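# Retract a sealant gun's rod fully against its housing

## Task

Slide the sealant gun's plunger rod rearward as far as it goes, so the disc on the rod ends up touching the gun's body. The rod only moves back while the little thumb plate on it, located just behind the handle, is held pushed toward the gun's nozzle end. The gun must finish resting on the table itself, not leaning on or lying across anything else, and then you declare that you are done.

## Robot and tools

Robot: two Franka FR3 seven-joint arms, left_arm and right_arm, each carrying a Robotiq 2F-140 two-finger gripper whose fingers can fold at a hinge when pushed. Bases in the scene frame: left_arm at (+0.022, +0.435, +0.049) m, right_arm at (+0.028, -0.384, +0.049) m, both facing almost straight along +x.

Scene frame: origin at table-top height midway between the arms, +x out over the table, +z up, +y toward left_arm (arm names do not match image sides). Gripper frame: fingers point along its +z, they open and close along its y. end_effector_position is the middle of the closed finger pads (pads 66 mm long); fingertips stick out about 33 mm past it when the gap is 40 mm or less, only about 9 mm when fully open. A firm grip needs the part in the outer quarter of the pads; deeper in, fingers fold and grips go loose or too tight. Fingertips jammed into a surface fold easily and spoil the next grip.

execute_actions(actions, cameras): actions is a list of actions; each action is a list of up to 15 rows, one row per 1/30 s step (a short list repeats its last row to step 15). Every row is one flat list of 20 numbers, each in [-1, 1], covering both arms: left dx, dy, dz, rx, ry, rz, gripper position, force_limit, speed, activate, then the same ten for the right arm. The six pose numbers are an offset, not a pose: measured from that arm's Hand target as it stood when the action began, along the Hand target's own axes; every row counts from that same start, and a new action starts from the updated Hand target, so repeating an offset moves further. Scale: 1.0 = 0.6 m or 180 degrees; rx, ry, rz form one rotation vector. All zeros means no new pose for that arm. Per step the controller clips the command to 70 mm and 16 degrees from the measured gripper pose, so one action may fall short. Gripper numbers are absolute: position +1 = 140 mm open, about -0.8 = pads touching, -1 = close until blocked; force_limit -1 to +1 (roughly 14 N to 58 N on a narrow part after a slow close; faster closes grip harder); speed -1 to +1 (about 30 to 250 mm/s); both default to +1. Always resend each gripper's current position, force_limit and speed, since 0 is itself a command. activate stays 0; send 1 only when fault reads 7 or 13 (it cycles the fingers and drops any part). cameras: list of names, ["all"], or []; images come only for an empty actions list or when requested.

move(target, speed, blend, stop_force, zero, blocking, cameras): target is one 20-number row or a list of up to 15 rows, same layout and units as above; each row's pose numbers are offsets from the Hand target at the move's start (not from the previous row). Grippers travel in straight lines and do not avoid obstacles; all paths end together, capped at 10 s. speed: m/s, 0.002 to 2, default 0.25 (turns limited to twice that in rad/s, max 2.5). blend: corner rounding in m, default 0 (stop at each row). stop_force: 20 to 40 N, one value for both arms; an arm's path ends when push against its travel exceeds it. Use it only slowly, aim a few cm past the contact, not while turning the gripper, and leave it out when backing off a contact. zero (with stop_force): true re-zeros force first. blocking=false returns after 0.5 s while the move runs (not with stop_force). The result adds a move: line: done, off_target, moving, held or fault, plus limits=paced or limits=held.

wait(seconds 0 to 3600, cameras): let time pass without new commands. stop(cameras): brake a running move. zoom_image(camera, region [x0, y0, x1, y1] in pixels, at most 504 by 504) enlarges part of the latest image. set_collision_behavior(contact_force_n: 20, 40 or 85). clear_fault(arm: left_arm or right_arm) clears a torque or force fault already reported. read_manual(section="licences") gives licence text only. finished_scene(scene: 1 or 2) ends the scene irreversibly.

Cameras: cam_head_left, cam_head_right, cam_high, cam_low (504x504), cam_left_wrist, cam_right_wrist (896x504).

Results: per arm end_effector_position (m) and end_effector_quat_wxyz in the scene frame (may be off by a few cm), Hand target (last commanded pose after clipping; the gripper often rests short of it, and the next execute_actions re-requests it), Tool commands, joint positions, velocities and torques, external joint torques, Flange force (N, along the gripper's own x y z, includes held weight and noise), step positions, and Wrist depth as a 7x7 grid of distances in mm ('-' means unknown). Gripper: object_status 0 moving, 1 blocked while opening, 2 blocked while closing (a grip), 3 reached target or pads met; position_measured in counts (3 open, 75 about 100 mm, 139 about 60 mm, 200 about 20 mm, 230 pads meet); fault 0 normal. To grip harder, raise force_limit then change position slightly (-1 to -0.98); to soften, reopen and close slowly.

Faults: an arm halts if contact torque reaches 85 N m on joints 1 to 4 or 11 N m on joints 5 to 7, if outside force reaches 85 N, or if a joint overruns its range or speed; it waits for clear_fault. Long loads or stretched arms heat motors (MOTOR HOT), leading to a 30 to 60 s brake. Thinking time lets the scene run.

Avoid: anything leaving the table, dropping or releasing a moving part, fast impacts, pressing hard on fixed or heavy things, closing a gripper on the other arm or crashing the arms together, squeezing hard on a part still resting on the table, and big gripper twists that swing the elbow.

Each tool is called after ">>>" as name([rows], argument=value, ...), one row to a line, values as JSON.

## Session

>>> execute_actions(actions=[])

Scene clock: 0.00 s.
left_arm: end_effector_position=(+0.3787, +0.4524, +0.1141) position_measured=3 object_status=3 fault=0 end_effector_quat_wxyz=(-0.250, -0.562, +0.635, -0.466) | right_arm: end_effector_position=(+0.6761, -0.1670, +0.1076) position_measured=3 object_status=3 fault=0 end_effector_quat_wxyz=(-0.075, +0.967, -0.239, -0.051)
Joint positions: left_arm=[0.445 0.29 0.275 -2.513 -0.992 1.779 1.651] | right_arm=[0.236 0.6 0.021 -1.634 0.21 2.206 -0.958]
Joint velocities: within noise
Joint torques (N m): no reading
External joint torques (N m): no reading
Flange force (N): no reading
Wrist depth (mm): cam_left_wrist=[1298 1916 932 635 557 460 397 / 1312 799 621 514 433 372 331 / 1144 587 485 411 354 315 282 / 538 462 390 340 309 272 248 / 442 113 324 290 261 126 216 / 87 290 277 254 231 205 91 / - 268 244 224 208 193 -] | cam_right_wrist=[266 254 244 234 226 216 210 / 281 268 257 247 236 227 219 / 299 286 272 258 248 238 229 / 317 303 288 274 262 247 240 / 337 132 302 290 277 144 118 / 357 103 325 309 292 281 107 / - 352 351 319 310 297 287]
Hand target: left_arm +0.3787, +0.4524, +0.1141; -0.250, -0.562, +0.635, -0.466 | right_arm +0.6761, -0.1670, +0.1076; -0.075, +0.967, -0.239, -0.051
Tool commands: left_gripper/position=+1.0 left_gripper/force_limit=+1.0 left_gripper/speed=+1.0 left_gripper/activate=+0.0 right_gripper/position=+1.0 right_gripper/force_limit=+1.0 right_gripper/speed=+1.0 right_gripper/activate=+0.0

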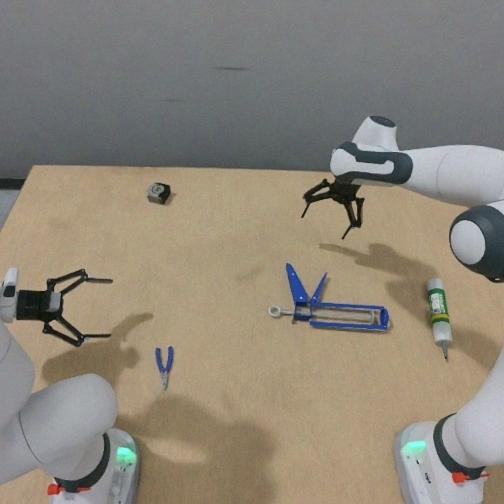

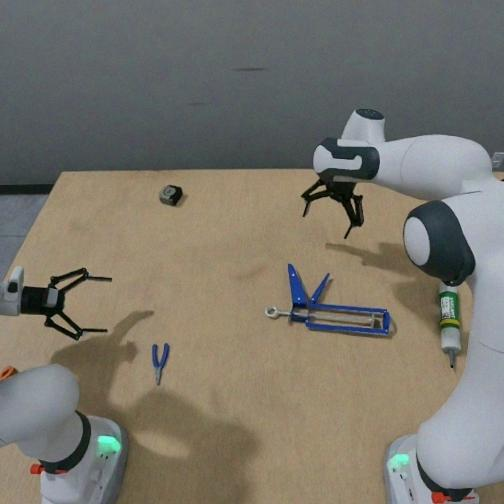

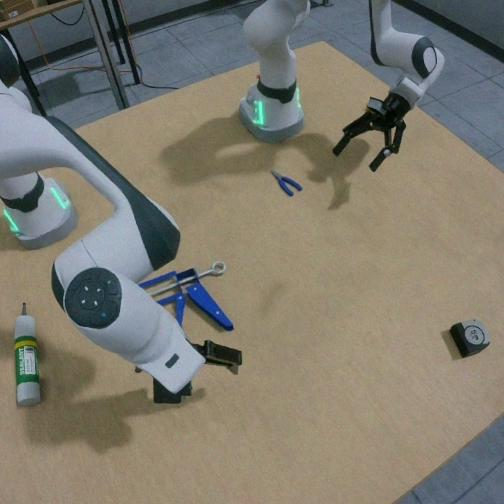

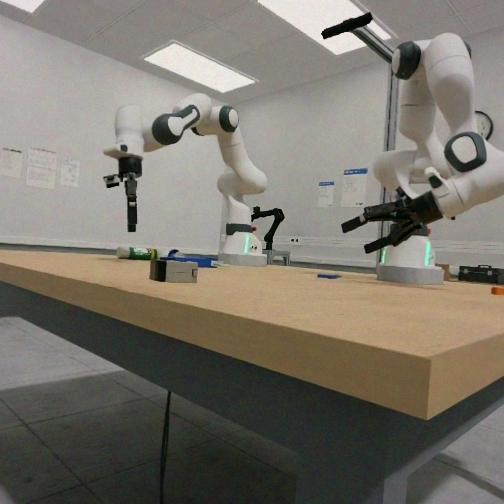

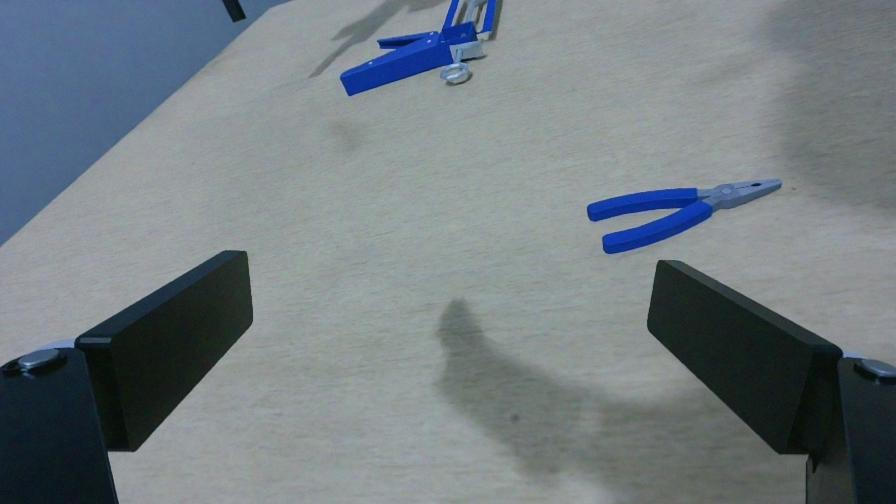

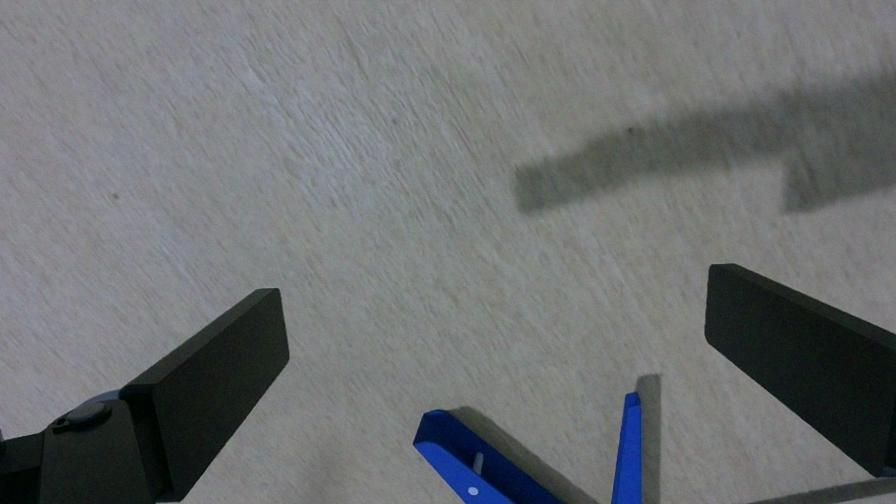

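>>> move(target=[0.254,-0.134,0.255,-0.1017,-0.216,-0.038,0,0.2,0,0,-0.372,-0.1207,-0.175,-0.0099,0.060,0.361,-0.8,-1,0,0], speed=0.4, cameras=["all"])

Scene clock: 7.23 s.
left_arm: end_effector_position=(+0.4501, +0.2508, +0.2008) position_measured=129 object_status=3 fault=0 end_effector_quat_wxyz=(+0.135, +0.673, -0.714, +0.135) | right_arm: end_effector_position=(+0.5205, -0.0194, +0.2507) position_measured=229 object_status=3 fault=0 end_effector_quat_wxyz=(-0.003, +0.691, -0.723, -0.001)
Joint positions: left_arm=[0.214 -0.218 -0.452 -2.522 -0.647 2.285 0.293] | right_arm=[0.88 0.21 -0.265 -1.852 0.066 2.059 0.638]
Joint velocities: left_arm=[within noise] | right_arm=[-0.001 0 0 -0.001 0 0 0.006]
Joint torques (N m): left_arm=[0.59 -19.23 3 22 0.73 1.98 -0.24] | right_arm=[1.18 -39.37 -1.37 24.8 0.5 2.61 0.12]
External joint torques (N m): left_arm=[0.64 0.83 0.63 0.08 0.35 -0.13 -0.25] | right_arm=[1.16 -0.94 0.23 0.42 -0.17 0.08 0.12]
Flange force (N): left_arm=[-1.2 -3.9 0.0] | right_arm=[-0.1 2.5 -1.4]
Wrist depth (mm): cam_left_wrist=[364 366 369 374 376 377 379 / 352 358 363 365 367 369 374 / 347 353 354 357 362 365 364 / 344 345 348 352 355 357 362 / 339 338 119 346 126 352 353 / - 78 338 339 342 80 347 / - - 329 334 335 62 -] | cam_right_wrist=[392 384 378 373 363 363 357 / 409 402 394 382 357 374 372 / 425 419 410 405 396 394 385 / 443 438 428 418 415 408 401 / 465 456 447 131 422 426 419 / 493 478 - 87 85 436 434 / 516 - - 67 - - -]
Hand target: left_arm +0.4495, +0.2507, +0.2003; +0.137, +0.674, -0.713, +0.133 | right_arm +0.5200, -0.0201, +0.2495; +0.000, +0.689, -0.725, +0.000
Off the commanded pose: left_arm 0.001 m, 0 deg | right_arm 0.002 m, 0 deg.
move: done; limits=paced

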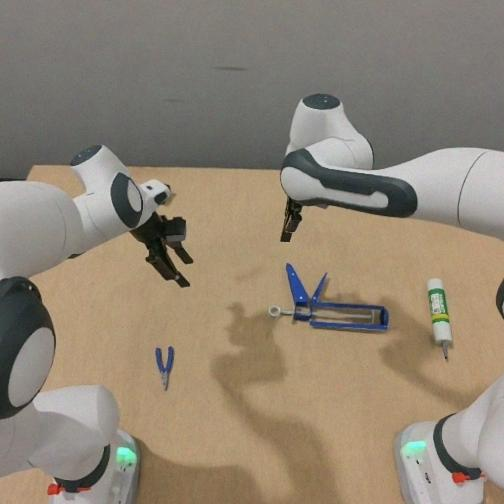

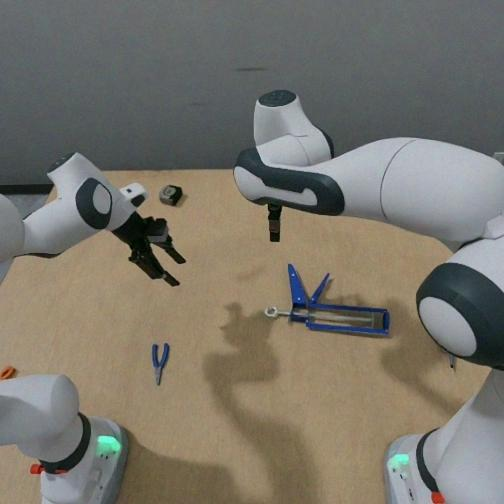

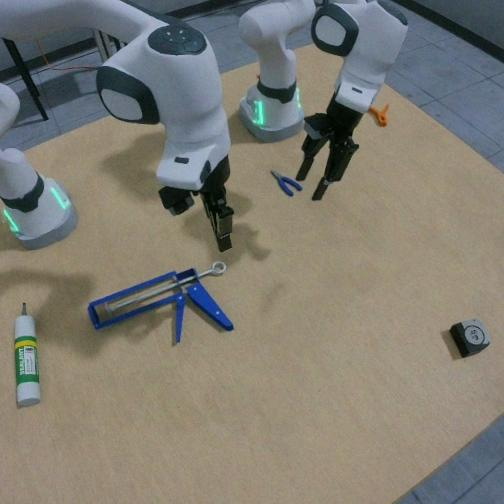

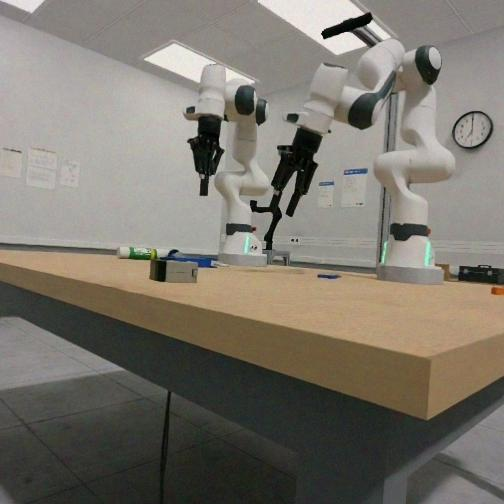

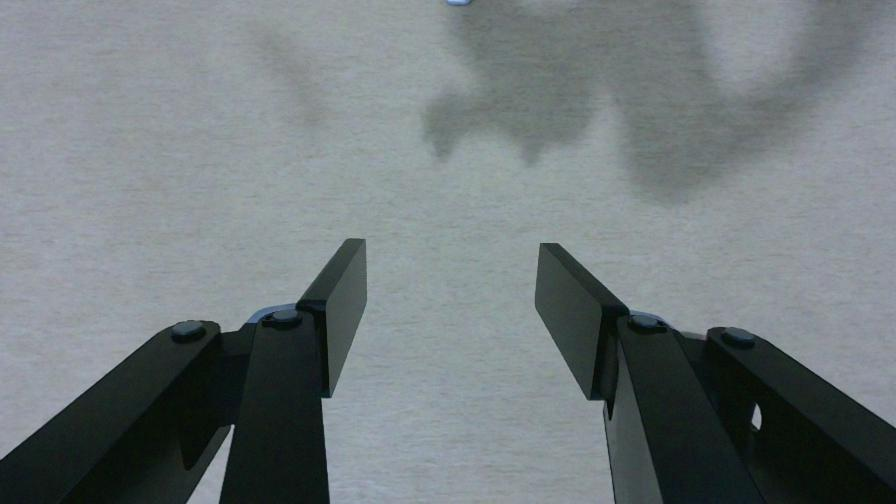

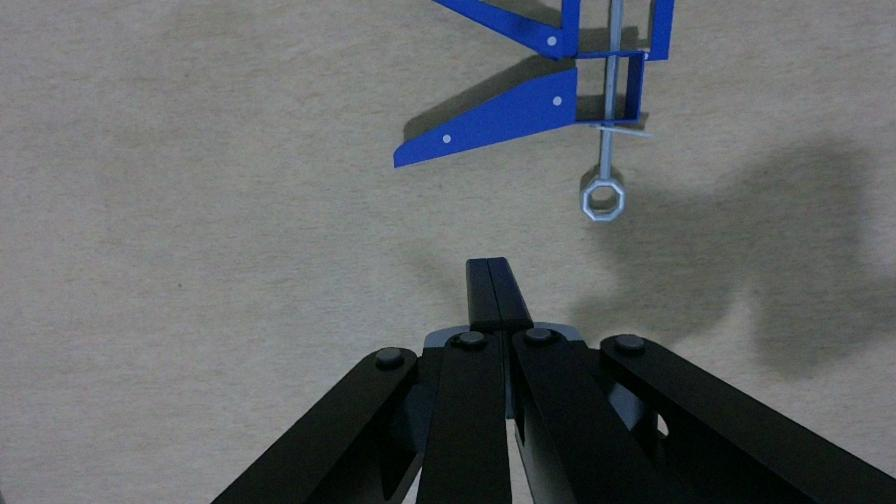

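>>> move(target=[0,0,0,0,0,0,0,0.2,0,0,0.0683,0.1907,0.2158,0,-0.0833,0,-0.8,-1,-0.5,0], speed=0.25, cameras=["cam_right_wrist"])

Scene clock: 16.87 s.
left_arm: end_effector_position=(+0.4501, +0.2508, +0.2007) position_measured=129 object_status=3 fault=0 end_effector_quat_wxyz=(+0.135, +0.674, -0.714, +0.135) | right_arm: end_effector_position=(+0.4034, -0.0551, +0.1203) position_measured=229 object_status=3 fault=0 end_effector_quat_wxyz=(-0.094, +0.682, -0.720, -0.090)
Joint positions: left_arm=[0.214 -0.218 -0.452 -2.522 -0.647 2.285 0.292] | right_arm=[0.888 0.007 -0.224 -2.554 0.469 2.691 0.31]
Joint velocities: left_arm=[within noise] | right_arm=[0.001 0.001 0 0.001 0 -0.001 -0.005]
Joint torques (N m): left_arm=[0.36 -19.27 3.19 22.03 0.73 2 -0.18] | right_arm=[0.77 -28.73 0.54 19.55 0.48 3.12 -0.33]
External joint torques (N m): left_arm=[0.37 0.76 0.78 0.2 0.35 -0.11 -0.19] | right_arm=[0.75 -1.5 0.58 -0.28 0.41 0.46 -0.32]
Flange force (N): left_arm=[-1.1 -3.8 -0.1] | right_arm=[2.3 4.5 -0.7]
Wrist depth (mm): cam_left_wrist=[362 366 371 371 374 378 383 / 357 357 362 364 369 370 376 / 348 352 353 357 362 364 365 / 343 347 348 351 353 355 362 / 337 339 119 347 127 349 350 / - 78 337 339 340 80 347 / - - 332 330 336 62 -] | cam_right_wrist=[235 234 208 223 226 224 223 / 253 250 224 243 243 242 239 / 275 247 236 265 264 261 258 / 300 297 294 284 287 282 280 / 330 326 322 307 302 311 307 / 368 364 - 87 85 328 338 / 416 - - 67 - - -]
Hand target: left_arm +0.4495, +0.2507, +0.2003; +0.137, +0.674, -0.713, +0.133 | right_arm +0.4036, -0.0552, +0.1200; -0.095, +0.683, -0.718, -0.090
Off the commanded pose: left_arm 0.001 m, 0 deg | right_arm 0.000 m, 0 deg.
move: done

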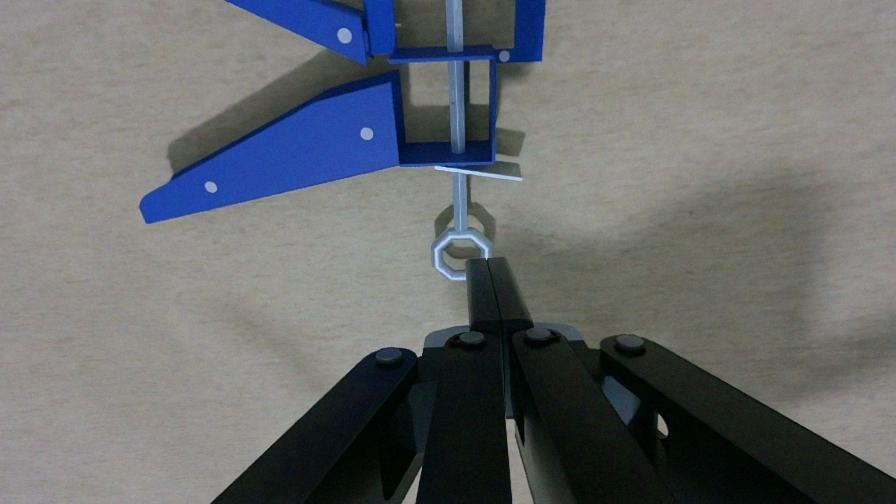

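>>> move(target=[0,0,0,0,0,0,0,0.2,0,0,-0.0259,0.0133,-0.0966,0,0,0,-0.8,-1,-0.5,0], speed=0.2, cameras=["cam_right_wrist"])

Scene clock: 22.73 s.
left_arm: end_effector_position=(+0.4501, +0.2508, +0.2007) position_measured=129 object_status=3 fault=0 end_effector_quat_wxyz=(+0.135, +0.674, -0.714, +0.135) | right_arm: end_effector_position=(+0.3959, -0.0544, +0.1795) position_measured=229 object_status=3 fault=0 end_effector_quat_wxyz=(-0.096, +0.685, -0.717, -0.090)
Joint positions: left_arm=[0.214 -0.218 -0.452 -2.522 -0.647 2.285 0.292] | right_arm=[0.855 -0.151 -0.206 -2.555 0.31 2.558 0.451]
Joint velocities: left_arm=[within noise] | right_arm=[-0.001 0 -0.001 0.002 0 -0.001 0.006]
Joint torques (N m): left_arm=[0.44 -19.25 3.19 22.01 0.73 2 -0.16] | right_arm=[0.24 -25.33 1.79 21.98 0.15 2.84 0.13]
External joint torques (N m): left_arm=[0.43 0.83 0.77 0.08 0.34 -0.12 -0.17] | right_arm=[0.26 -1.33 1.06 0.16 -0.15 0.1 0.14]
Flange force (N): left_arm=[-1.3 -3.6 0.0] | right_arm=[0.0 4.2 -3.5]
Wrist depth (mm): cam_left_wrist=[360 364 368 375 374 380 378 / 358 361 364 365 365 372 372 / 350 351 357 358 362 363 365 / 345 346 350 351 354 355 362 / 339 341 119 346 126 350 353 / - 78 336 339 339 80 346 / - - 334 335 335 62 -] | cam_right_wrist=[295 291 288 280 281 278 276 / 317 312 282 297 303 298 296 / 345 341 336 330 327 324 319 / 376 372 367 356 357 352 347 / 416 411 402 131 375 385 381 / 465 454 90 87 85 410 418 / 523 - - 67 - - -]
Hand target: left_arm +0.4495, +0.2507, +0.2003; +0.137, +0.674, -0.713, +0.133 | right_arm +0.3957, -0.0548, +0.1800; -0.095, +0.683, -0.718, -0.090
Off the commanded pose: left_arm 0.001 m, 0 deg | right_arm 0.001 m, 0 deg.
move: done

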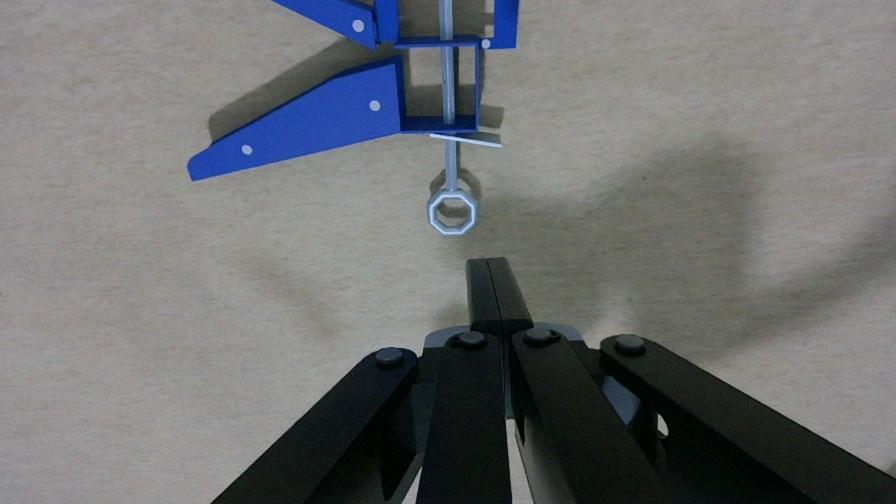

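>>> move(target=[0,0,0,0,0,0,0,0.2,0,0,0.0418,0,0.195,0,0,0,-0.8,-1,-0.5,0], speed=0.2, cameras=["cam_right_wrist"])

Scene clock: 26.63 s.
left_arm: end_effector_position=(+0.4501, +0.2508, +0.2007) position_measured=129 object_status=3 fault=0 end_effector_quat_wxyz=(+0.135, +0.674, -0.714, +0.135) | right_arm: end_effector_position=(+0.3952, -0.0480, +0.0613) position_measured=229 object_status=3 fault=0 end_effector_quat_wxyz=(-0.094, +0.682, -0.719, -0.091)
Joint positions: left_arm=[0.214 -0.218 -0.452 -2.522 -0.647 2.285 0.292] | right_arm=[0.827 0.167 -0.1 -2.542 0.697 2.823 0.133]
Joint velocities: left_arm=[within noise] | right_arm=[-0.001 -0.001 -0.001 0.001 -0.001 0 -0.006]
Joint torques (N m): left_arm=[0.44 -19.24 3.17 21.98 0.75 1.98 -0.17] | right_arm=[0.26 -31.99 0.54 17.7 0.21 3 -0.29]
External joint torques (N m): left_arm=[0.41 0.78 0.72 0.11 0.37 -0.13 -0.19] | right_arm=[0.2 -1.17 1.01 0.25 0.39 0.43 -0.28]
Flange force (N): left_arm=[-1.2 -3.6 -0.1] | right_arm=[2.1 3.0 1.2]
Wrist depth (mm): cam_left_wrist=[364 365 370 372 375 376 381 / 353 357 362 364 367 374 373 / 350 352 354 360 359 364 365 / 344 347 349 350 353 354 362 / 341 339 119 346 126 351 353 / - 78 337 339 342 80 350 / - - 332 332 334 62 -] | cam_right_wrist=[178 177 157 168 169 170 169 / 191 188 179 185 184 183 182 / 205 174 173 194 200 197 195 / 191 225 222 215 217 215 212 / 251 247 244 217 130 235 232 / 279 276 90 87 85 248 257 / 314 - - 67 - - -]
Hand target: left_arm +0.4495, +0.2507, +0.2003; +0.137, +0.674, -0.713, +0.133 | right_arm +0.3960, -0.0487, +0.0605; -0.095, +0.683, -0.718, -0.090
Off the commanded pose: left_arm 0.001 m, 0 deg | right_arm 0.001 m, 0 deg.
move: done

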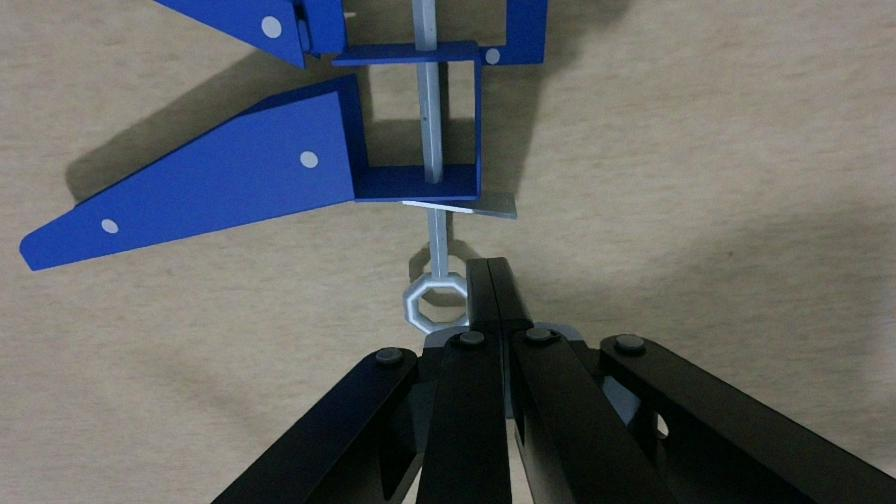

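>>> move(target=[0,0,0,0,0,0,0,0.2,0,0,0.0082,0.0067,0.0497,0,0,0,-0.8,-1,-0.5,0], speed=0.1, cameras=["cam_right_wrist"])

>>> zoom_image(camera="cam_right_wrist", region=[340, 180, 600, 380])

Scene clock: 30.10 s.
left_arm: end_effector_position=(+0.4501, +0.2508, +0.2007) position_measured=129 object_status=3 fault=0 end_effector_quat_wxyz=(+0.135, +0.674, -0.714, +0.135) | right_arm: end_effector_position=(+0.3910, -0.0451, +0.0310) position_measured=229 object_status=3 fault=0 end_effector_quat_wxyz=(-0.093, +0.682, -0.720, -0.091)
Joint positions: left_arm=[0.214 -0.218 -0.452 -2.522 -0.647 2.285 0.292] | right_arm=[0.782 0.255 -0.024 -2.519 0.818 2.885 0.032]
Joint velocities: left_arm=[within noise] | right_arm=[-0.002 -0.001 0 -0.002 0 0.001 -0.005]
Joint torques (N m): left_arm=[0.39 -19.25 3.19 22.01 0.73 1.99 -0.16] | right_arm=[0.27 -33.82 0.65 16.79 0.1 2.94 -0.28]
External joint torques (N m): left_arm=[0.42 0.79 0.8 0.08 0.35 -0.13 -0.17] | right_arm=[0.37 -1.32 1.1 0.63 0.39 0.42 -0.27]
Flange force (N): left_arm=[-1.3 -3.5 -0.1] | right_arm=[2.0 3.2 1.4]
Wrist depth (mm): cam_left_wrist=[362 365 369 370 377 377 377 / 354 357 364 365 366 370 374 / 351 352 357 357 362 363 367 / 344 348 349 352 353 357 360 / 340 340 119 346 126 349 352 / - 78 339 339 340 80 348 / - - 334 335 336 62 -] | cam_right_wrist=[149 123 135 129 141 142 142 / 162 156 154 153 154 153 152 / 168 138 159 163 167 165 164 / 152 151 186 164 181 180 178 / 208 207 204 176 131 196 195 / 232 229 91 87 85 208 214 / 262 252 - 67 - - -]
Hand target: left_arm +0.4495, +0.2507, +0.2003; +0.137, +0.674, -0.713, +0.133 | right_arm +0.3921, -0.0456, +0.0304; -0.095, +0.683, -0.718, -0.090
Off the commanded pose: left_arm 0.001 m, 0 deg | right_arm 0.001 m, 0 deg.
move: done

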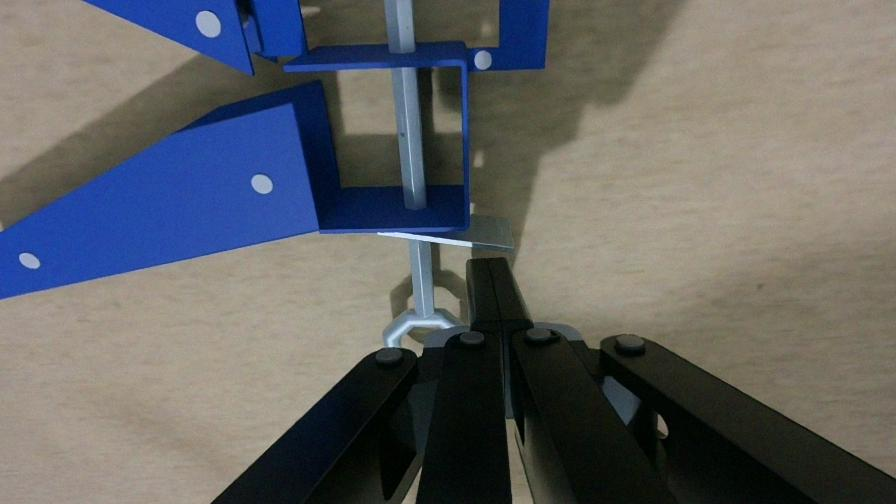

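Scaled by 1.938 from the camera's image (finer frame: 1280x720).

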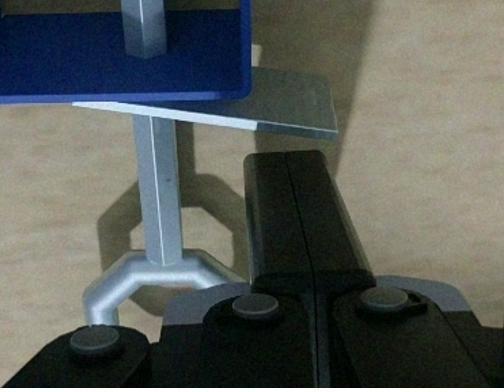

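>>> move(target=[0,0,0,0,0,0,0,0.2,0,0,-0.0018,0.005,0.013,0,0,0,-0.8,-1,-0.5,0], speed=0.1, cameras=["cam_right_wrist"])

>>> zoom_image(camera="cam_right_wrist", region=[340, 180, 600, 380])

Scene clock: 31.93 s.
left_arm: end_effector_position=(+0.4501, +0.2508, +0.2007) position_measured=129 object_status=3 fault=0 end_effector_quat_wxyz=(+0.135, +0.674, -0.714, +0.135) | right_arm: end_effector_position=(+0.3880, -0.0420, +0.0236) position_measured=229 object_status=3 fault=0 end_effector_quat_wxyz=(-0.094, +0.682, -0.719, -0.091)
Joint positions: left_arm=[0.214 -0.218 -0.452 -2.522 -0.647 2.285 0.292] | right_arm=[0.773 0.277 0 -2.512 0.848 2.902 0.012]
Joint velocities: left_arm=[within noise] | right_arm=[0.001 0 0 0.002 0 0.002 -0.007]
Joint torques (N m): left_arm=[0.41 -19.21 3.2 22.04 0.74 2 -0.18] | right_arm=[0.31 -34.23 0.79 16.59 0.06 2.86 -0.3]
External joint torques (N m): left_arm=[0.4 0.94 0.76 0.06 0.36 -0.13 -0.19] | right_arm=[0.37 -1.29 1.09 0.76 0.39 0.36 -0.3]
Flange force (N): left_arm=[-1.3 -3.9 0.3] | right_arm=[2.0 2.9 1.7]
Wrist depth (mm): cam_left_wrist=[362 370 370 374 375 377 381 / 355 360 363 365 367 372 376 / 349 353 356 357 361 365 366 / 345 344 350 350 357 355 361 / 337 339 119 346 127 352 358 / - 78 337 339 341 81 347 / - - 332 334 334 62 -] | cam_right_wrist=[142 119 135 129 136 136 135 / 152 146 147 146 147 145 144 / 132 130 157 155 159 158 156 / 143 143 177 157 173 171 169 / 199 197 194 171 122 187 186 / 221 218 91 87 85 199 204 / 249 240 - 67 - - -]
Hand target: left_arm +0.4495, +0.2507, +0.2003; +0.137, +0.674, -0.713, +0.133 | right_arm +0.3893, -0.0424, +0.0231; -0.095, +0.683, -0.718, -0.090
Off the commanded pose: left_arm 0.001 m, 0 deg | right_arm 0.001 m, 0 deg.
move: done

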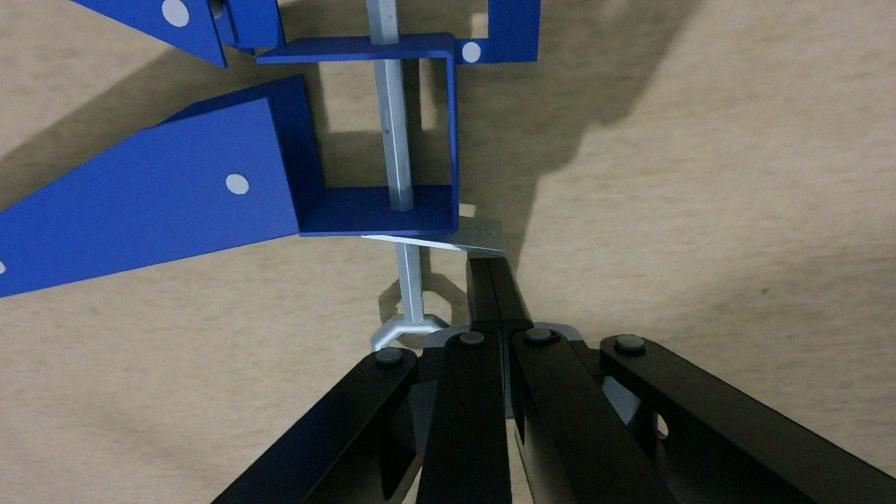

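Scaled by 1.938 from the camera's image (finer frame: 1280x720).

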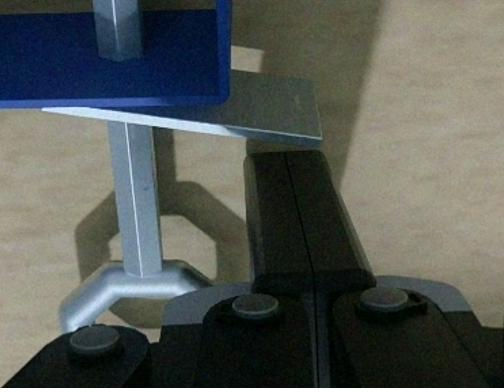

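>>> move(target=[0.3563,0,0.2338,0,0,0,0,0.2,0,0,0,0,0,0,0,0,-0.8,-1,-0.5,0], speed=0.22, cameras=["cam_left_wrist","cam_right_wrist"])

Scene clock: 36.67 s.
left_arm: end_effector_position=(+0.4366, +0.0006, +0.1504) position_measured=129 object_status=3 fault=0 end_effector_quat_wxyz=(+0.136, +0.674, -0.714, +0.135) | right_arm: end_effector_position=(+0.3881, -0.0420, +0.0236) position_measured=229 object_status=3 fault=0 end_effector_quat_wxyz=(-0.094, +0.683, -0.719, -0.091)
Joint positions: left_arm=[-0.13 0.203 -0.623 -2.289 -0.406 2.665 -0.303] | right_arm=[0.773 0.277 0 -2.512 0.848 2.903 0.01]
Joint velocities: left_arm=[0 0 0 0.001 0.001 0 -0.007] | right_arm=[within noise]
Joint torques (N m): left_arm=[-0.01 -30.01 -2.13 21.07 1.16 2.63 -0.24] | right_arm=[0.31 -34.26 0.73 16.59 -0.04 2.92 -0.33]
External joint torques (N m): left_arm=[0 0.26 1.32 0.11 0.33 -0.11 -0.25] | right_arm=[0.39 -1.51 1.04 0.87 0.28 0.43 -0.32]
Flange force (N): left_arm=[2.2 -3.6 2.0] | right_arm=[1.7 2.8 0.8]
Wrist depth (mm): cam_left_wrist=[309 312 316 140 101 90 324 / 305 307 309 154 142 152 321 / 300 301 272 274 189 311 315 / 295 296 297 297 302 304 307 / 291 290 119 295 144 300 303 / - 78 287 290 291 80 299 / - - 283 285 288 62 -] | cam_right_wrist=[142 119 136 129 136 136 135 / 153 146 147 148 147 145 145 / 133 130 156 156 159 158 156 / 143 143 177 157 173 172 169 / 199 197 193 171 122 187 186 / 221 218 91 87 85 199 204 / 250 241 - 67 - - -]
Hand target: left_arm +0.4360, +0.0003, +0.1505; +0.137, +0.674, -0.713, +0.133 | right_arm +0.3893, -0.0424, +0.0232; -0.095, +0.683, -0.718, -0.090
Off the commanded pose: left_arm 0.001 m, 0 deg | right_arm 0.001 m, 0 deg.
move: done

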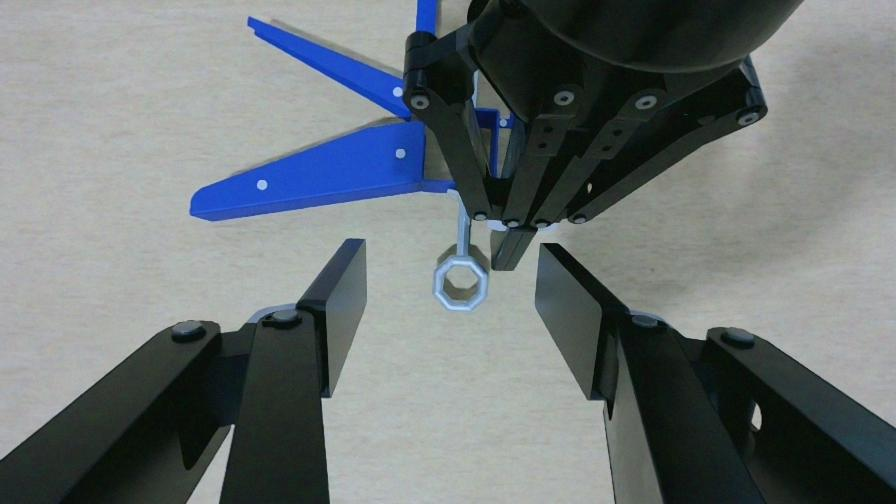

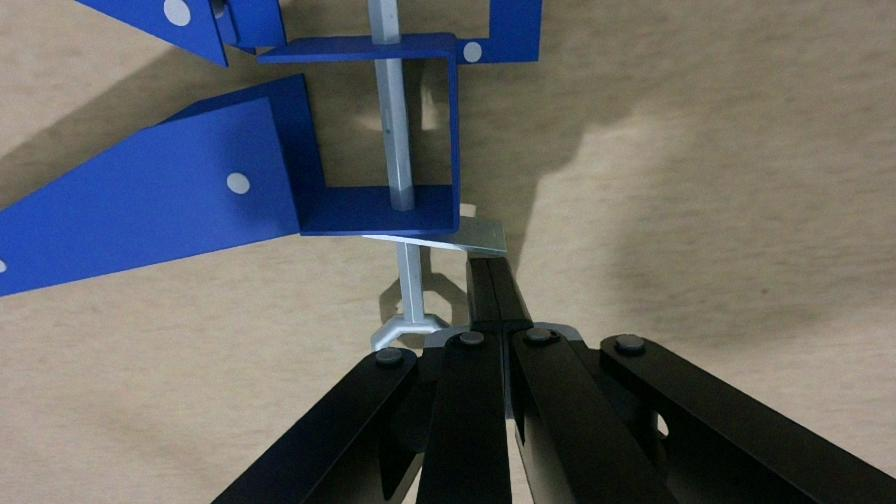

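>>> move(target=[-0.0377,0.0288,0.1107,0,0,0,0,0.2,0,0,0.0048,0,-0.0013,0,0,0,-0.8,-1,-0.5,0], speed=0.12, cameras=["cam_left_wrist","cam_right_wrist"])

Scene clock: 41.00 s.
left_arm: end_effector_position=(+0.4187, -0.0025, +0.0811) position_measured=129 object_status=3 fault=0 end_effector_quat_wxyz=(+0.138, +0.676, -0.712, +0.133) | right_arm: end_effector_position=(+0.3882, -0.0447, +0.0227) position_measured=229 object_status=3 fault=0 end_effector_quat_wxyz=(-0.093, +0.683, -0.719, -0.091)
Joint positions: left_arm=[-0.182 0.352 -0.6 -2.335 -0.375 2.851 -0.305] | right_arm=[0.765 0.277 0.003 -2.515 0.851 2.903 0.003]
Joint velocities: left_arm=[-0.001 0.001 -0.001 0 0.001 0.005 0.001] | right_arm=[within noise]
Joint torques (N m): left_arm=[0.08 -31.82 -4.36 17.95 1.27 3.03 0.12] | right_arm=[0.29 -34.65 0.85 15.64 0.04 2.92 -0.32]
External joint torques (N m): left_arm=[0.15 0.86 1.28 -0.26 0.34 0.3 0.11] | right_arm=[0.32 -1.79 1.09 -0.15 0.37 0.42 -0.31]
Flange force (N): left_arm=[0.7 -2.9 4.9] | right_arm=[3.6 5.6 -1.3]
Wrist depth (mm): cam_left_wrist=[237 238 239 103 91 89 250 / 232 235 204 123 127 128 248 / 226 219 230 166 157 239 243 / 225 226 228 230 233 235 238 / 221 104 119 226 144 232 235 / - 78 220 223 225 80 230 / - - 218 219 220 62 -] | cam_right_wrist=[143 116 132 125 134 135 134 / 151 147 146 147 146 144 144 / 134 128 155 154 158 157 155 / 142 141 176 153 172 170 168 / 198 195 193 165 131 186 185 / 219 216 91 87 85 197 203 / 247 - - 67 - - -]
Hand target: left_arm +0.4190, -0.0028, +0.0803; +0.137, +0.674, -0.713, +0.133 | right_arm +0.3891, -0.0453, +0.0232; -0.095, +0.683, -0.718, -0.090
Off the commanded pose: left_arm 0.001 m, 0 deg | right_arm 0.001 m, 0 deg.
move: done

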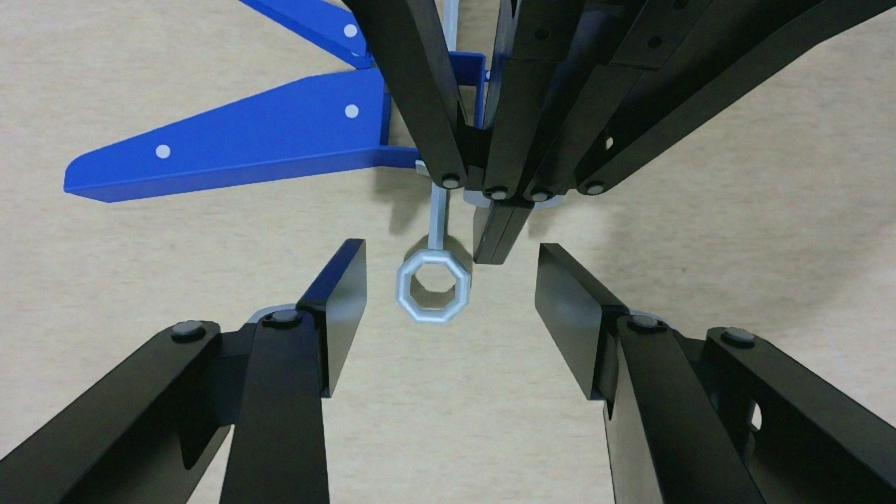

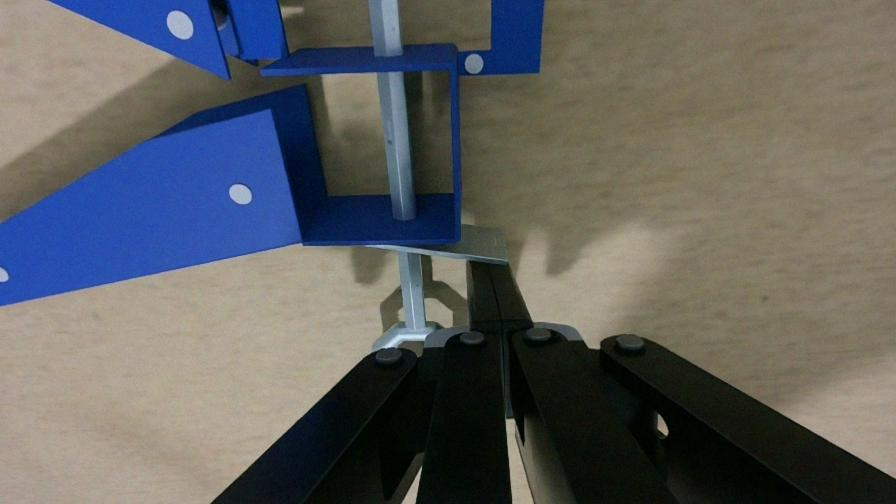

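>>> move(target=[-0.0324,-0.0073,0.0757,0,0,0,0,0.2,0,0,0,0,0,0,0,0,-0.8,-1,-0.5,0], speed=0.06, cameras=["cam_left_wrist","cam_right_wrist"])

Scene clock: 43.27 s.
left_arm: end_effector_position=(+0.4227, -0.0012, +0.0311) position_measured=129 object_status=3 fault=0 end_effector_quat_wxyz=(+0.138, +0.676, -0.711, +0.132) | right_arm: end_effector_position=(+0.3882, -0.0447, +0.0227) position_measured=229 object_status=3 fault=0 end_effector_quat_wxyz=(-0.093, +0.683, -0.719, -0.091)
Joint positions: left_arm=[-0.218 0.492 -0.552 -2.309 -0.329 2.953 -0.295] | right_arm=[0.765 0.277 0.003 -2.515 0.851 2.903 0.003]
Joint velocities: left_arm=[0 -0.001 0 -0.001 0.002 0.004 0] | right_arm=[within noise]
Joint torques (N m): left_arm=[0.26 -34.67 -6.15 16.23 1.34 3.04 0.15] | right_arm=[0.25 -34.62 0.79 15.6 0.03 2.91 -0.35]
External joint torques (N m): left_arm=[0.26 1.1 1 -0.2 0.36 0.3 0.14] | right_arm=[0.22 -1.84 0.97 -0.18 0.36 0.43 -0.34]
Flange force (N): left_arm=[-0.4 -2.1 4.7] | right_arm=[3.9 5.5 -1.6]
Wrist depth (mm): cam_left_wrist=[185 154 155 81 84 87 83 / 151 153 157 110 103 100 193 / 178 179 182 183 140 188 190 / 175 176 179 180 182 185 187 / 173 174 119 176 144 182 183 / - 78 173 174 175 80 180 / - - 170 171 173 62 -] | cam_right_wrist=[142 115 132 125 134 135 134 / 152 148 146 147 146 144 144 / 134 128 155 155 158 157 155 / 142 141 176 154 171 170 168 / 198 195 191 164 130 186 185 / 219 217 91 87 85 197 203 / 247 - - 67 - - -]
Hand target: left_arm +0.4237, -0.0020, +0.0310; +0.137, +0.674, -0.713, +0.133 | right_arm +0.3891, -0.0453, +0.0232; -0.095, +0.683, -0.718, -0.090
Off the commanded pose: left_arm 0.001 m, 0 deg | right_arm 0.001 m, 0 deg.
move: done

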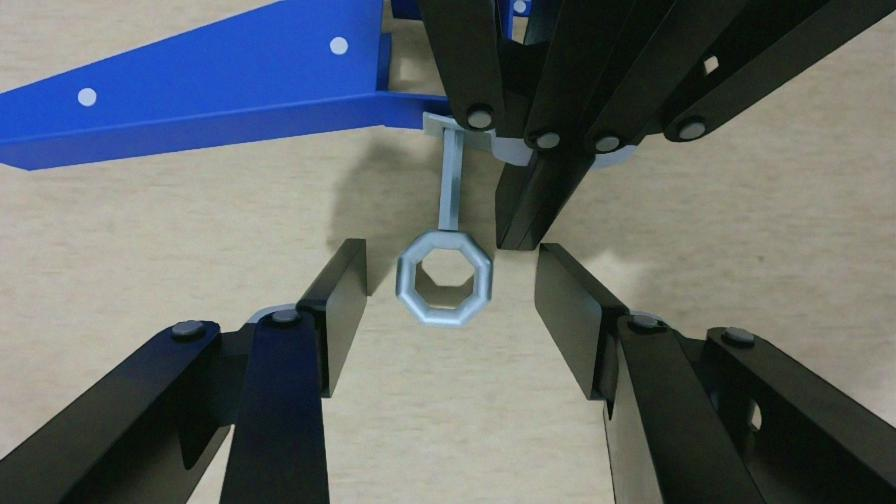

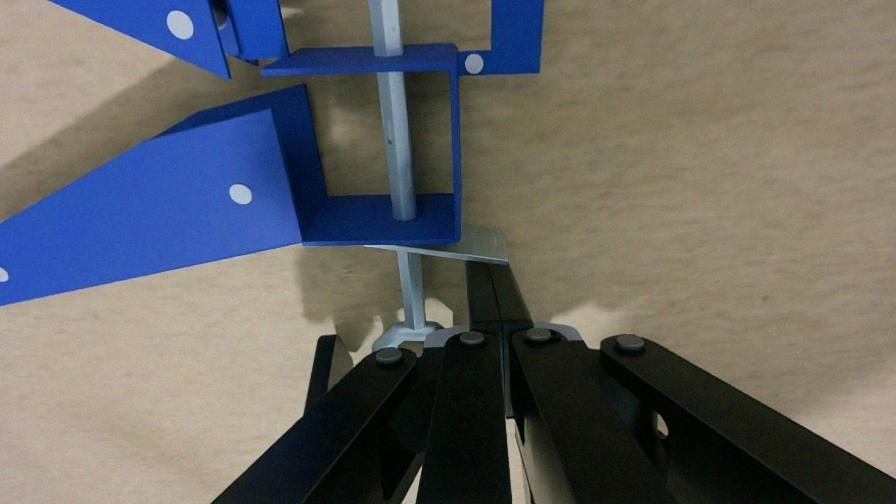

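>>> move([
  [-0.0046,-0.0037,-0.0019,0,0,0,0,0.2,0,0,0.0032,0,-0.0009,0,0,0,-0.8,-1,-0.5,0],
  [-0.0046,-0.0037,-0.0019,0,0,0,-1,0.5,-1,0,0.0032,0,-0.0009,0,0,0,-0.8,-1,-0.5,0],
], speed=0.05, cameras=["cam_left_wrist","cam_right_wrist"])

Scene clock: 46.60 s.
left_arm: end_effector_position=(+0.4258, +0.0010, +0.0315) position_measured=179 object_status=0 fault=0 end_effector_quat_wxyz=(+0.137, +0.675, -0.713, +0.133) | right_arm: end_effector_position=(+0.3881, -0.0465, +0.0226) position_measured=229 object_status=3 fault=0 end_effector_quat_wxyz=(-0.093, +0.683, -0.719, -0.091)
Joint positions: left_arm=[-0.211 0.492 -0.553 -2.308 -0.328 2.954 -0.286] | right_arm=[0.76 0.275 0.006 -2.518 0.853 2.904 -0.003]
Joint torques (N m): left_arm=[0.27 -33.42 -6.13 16.15 0.88 2.98 0.1] | right_arm=[0.11 -34.8 0.72 15.25 0.03 2.88 -0.34]
External joint torques (N m): left_arm=[0.31 2.25 1.07 -0.23 -0.11 0.24 0.09] | right_arm=[0.19 -2.15 0.98 -0.39 0.35 0.39 -0.33]
Flange force (N): left_arm=[-0.9 -3.0 7.4] | right_arm=[4.3 6.3 -3.0]
Wrist depth (mm): cam_left_wrist=[186 155 156 86 89 88 92 / 152 154 161 163 107 115 193 / 179 181 182 183 149 188 190 / 176 177 179 168 182 185 187 / 174 175 98 177 110 181 183 / 171 75 76 175 78 81 180 / - 65 - 172 - 73 64] | cam_right_wrist=[143 115 134 133 134 135 134 / 151 148 147 147 146 145 144 / 134 128 157 155 158 157 155 / 142 141 176 150 172 170 168 / 198 195 192 169 131 186 185 / 219 216 91 87 85 196 202 / 247 - - 67 - - -]
Hand target: left_arm +0.4261, +0.0008, +0.0310; +0.137, +0.674, -0.713, +0.133 | right_arm +0.3890, -0.0473, +0.0232; -0.095, +0.683, -0.718, -0.090
Off the commanded pose: left_arm 0.001 m, 0 deg | right_arm 0.001 m, 0 deg.
move: done

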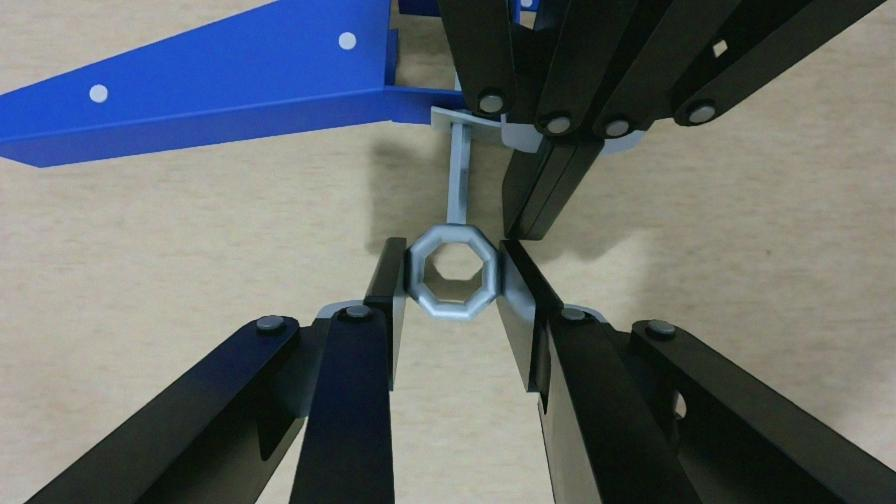

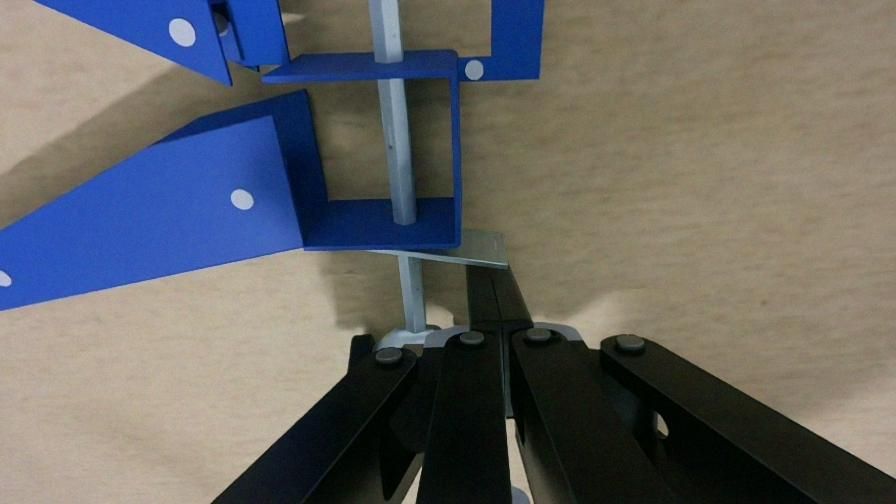

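>>> move(target=[-0.0464,0,-0.0188,0,0,0,-1,0.5,-1,0,0.0805,0,-0.0216,0,0,0,-0.8,-1,-0.5,0], speed=0.03, cameras=["cam_left_wrist","cam_right_wrist"])

Scene clock: 49.63 s.
left_arm: end_effector_position=(+0.4224, +0.0226, +0.0320) position_measured=179 object_status=2 fault=0 end_effector_quat_wxyz=(+0.141, +0.675, -0.712, +0.133) | right_arm: end_effector_position=(+0.3884, -0.0852, +0.0292) position_measured=229 object_status=3 fault=0 end_effector_quat_wxyz=(-0.101, +0.687, -0.714, -0.092)
Joint positions: left_arm=[-0.1 0.478 -0.626 -2.361 -0.316 2.963 -0.257] | right_arm=[0.657 0.211 0.046 -2.593 0.914 2.906 -0.14]
Joint velocities: left_arm=[within noise] | right_arm=[0 0 0 -0.001 0 0 -0.004]
Joint torques (N m): left_arm=[4.73 -35.12 -2.74 13.52 1.59 2.69 0.61] | right_arm=[-3.91 -28.1 -3.52 9.2 0.12 3.17 -0.42]
External joint torques (N m): left_arm=[4.69 -1.71 4.92 -2.3 0.6 0.01 0.6] | right_arm=[-3.98 2.29 -3.64 -6.19 0.5 0.77 -0.41]
Flange force (N): left_arm=[-11.3 1.9 -9.2] | right_arm=[15.6 5.7 -1.4]
Wrist depth (mm): cam_left_wrist=[177 184 189 191 194 196 199 / 182 184 186 188 191 193 195 / 179 180 183 185 187 189 192 / 176 177 179 166 183 186 188 / 173 174 97 177 110 183 183 / 170 75 76 174 78 81 181 / - 65 - 172 - 73 64] | cam_right_wrist=[120 120 141 138 139 139 137 / 159 157 154 131 151 149 148 / 173 138 161 163 163 162 160 / 152 147 154 152 177 176 173 / 209 206 202 174 131 192 190 / 233 228 91 87 85 204 209 / 264 - - 67 - - -]
Hand target: left_arm +0.4277, +0.0308, +0.0310; +0.137, +0.674, -0.713, +0.133 | right_arm +0.3865, -0.0973, +0.0232; -0.095, +0.683, -0.718, -0.090
Off the commanded pose: left_arm 0.010 m, 1 deg | right_arm 0.014 m, 1 deg.
move: off_target (left_arm, right_arm)

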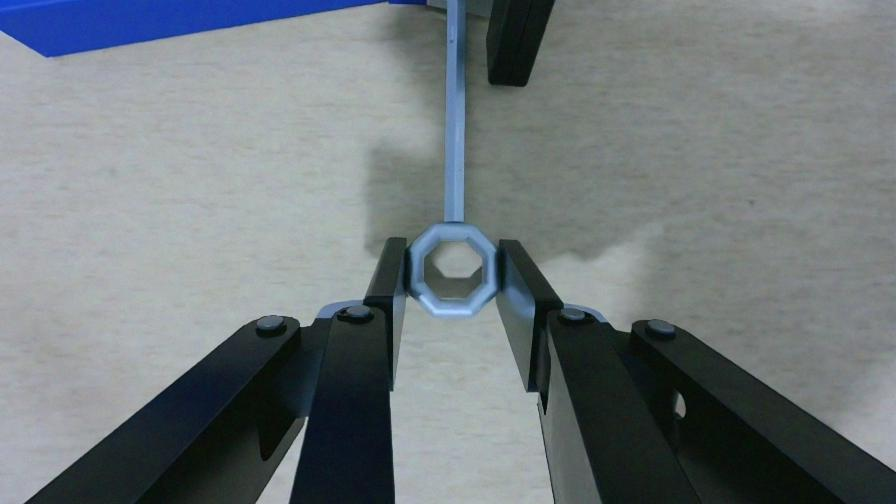

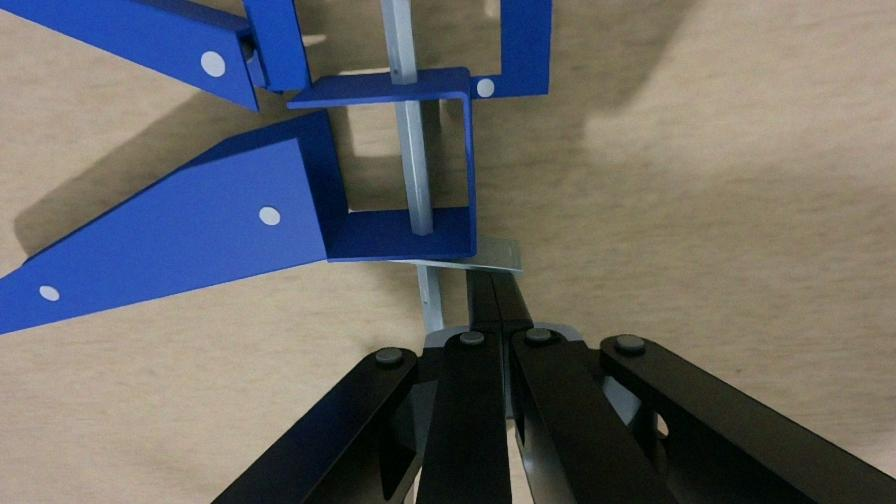

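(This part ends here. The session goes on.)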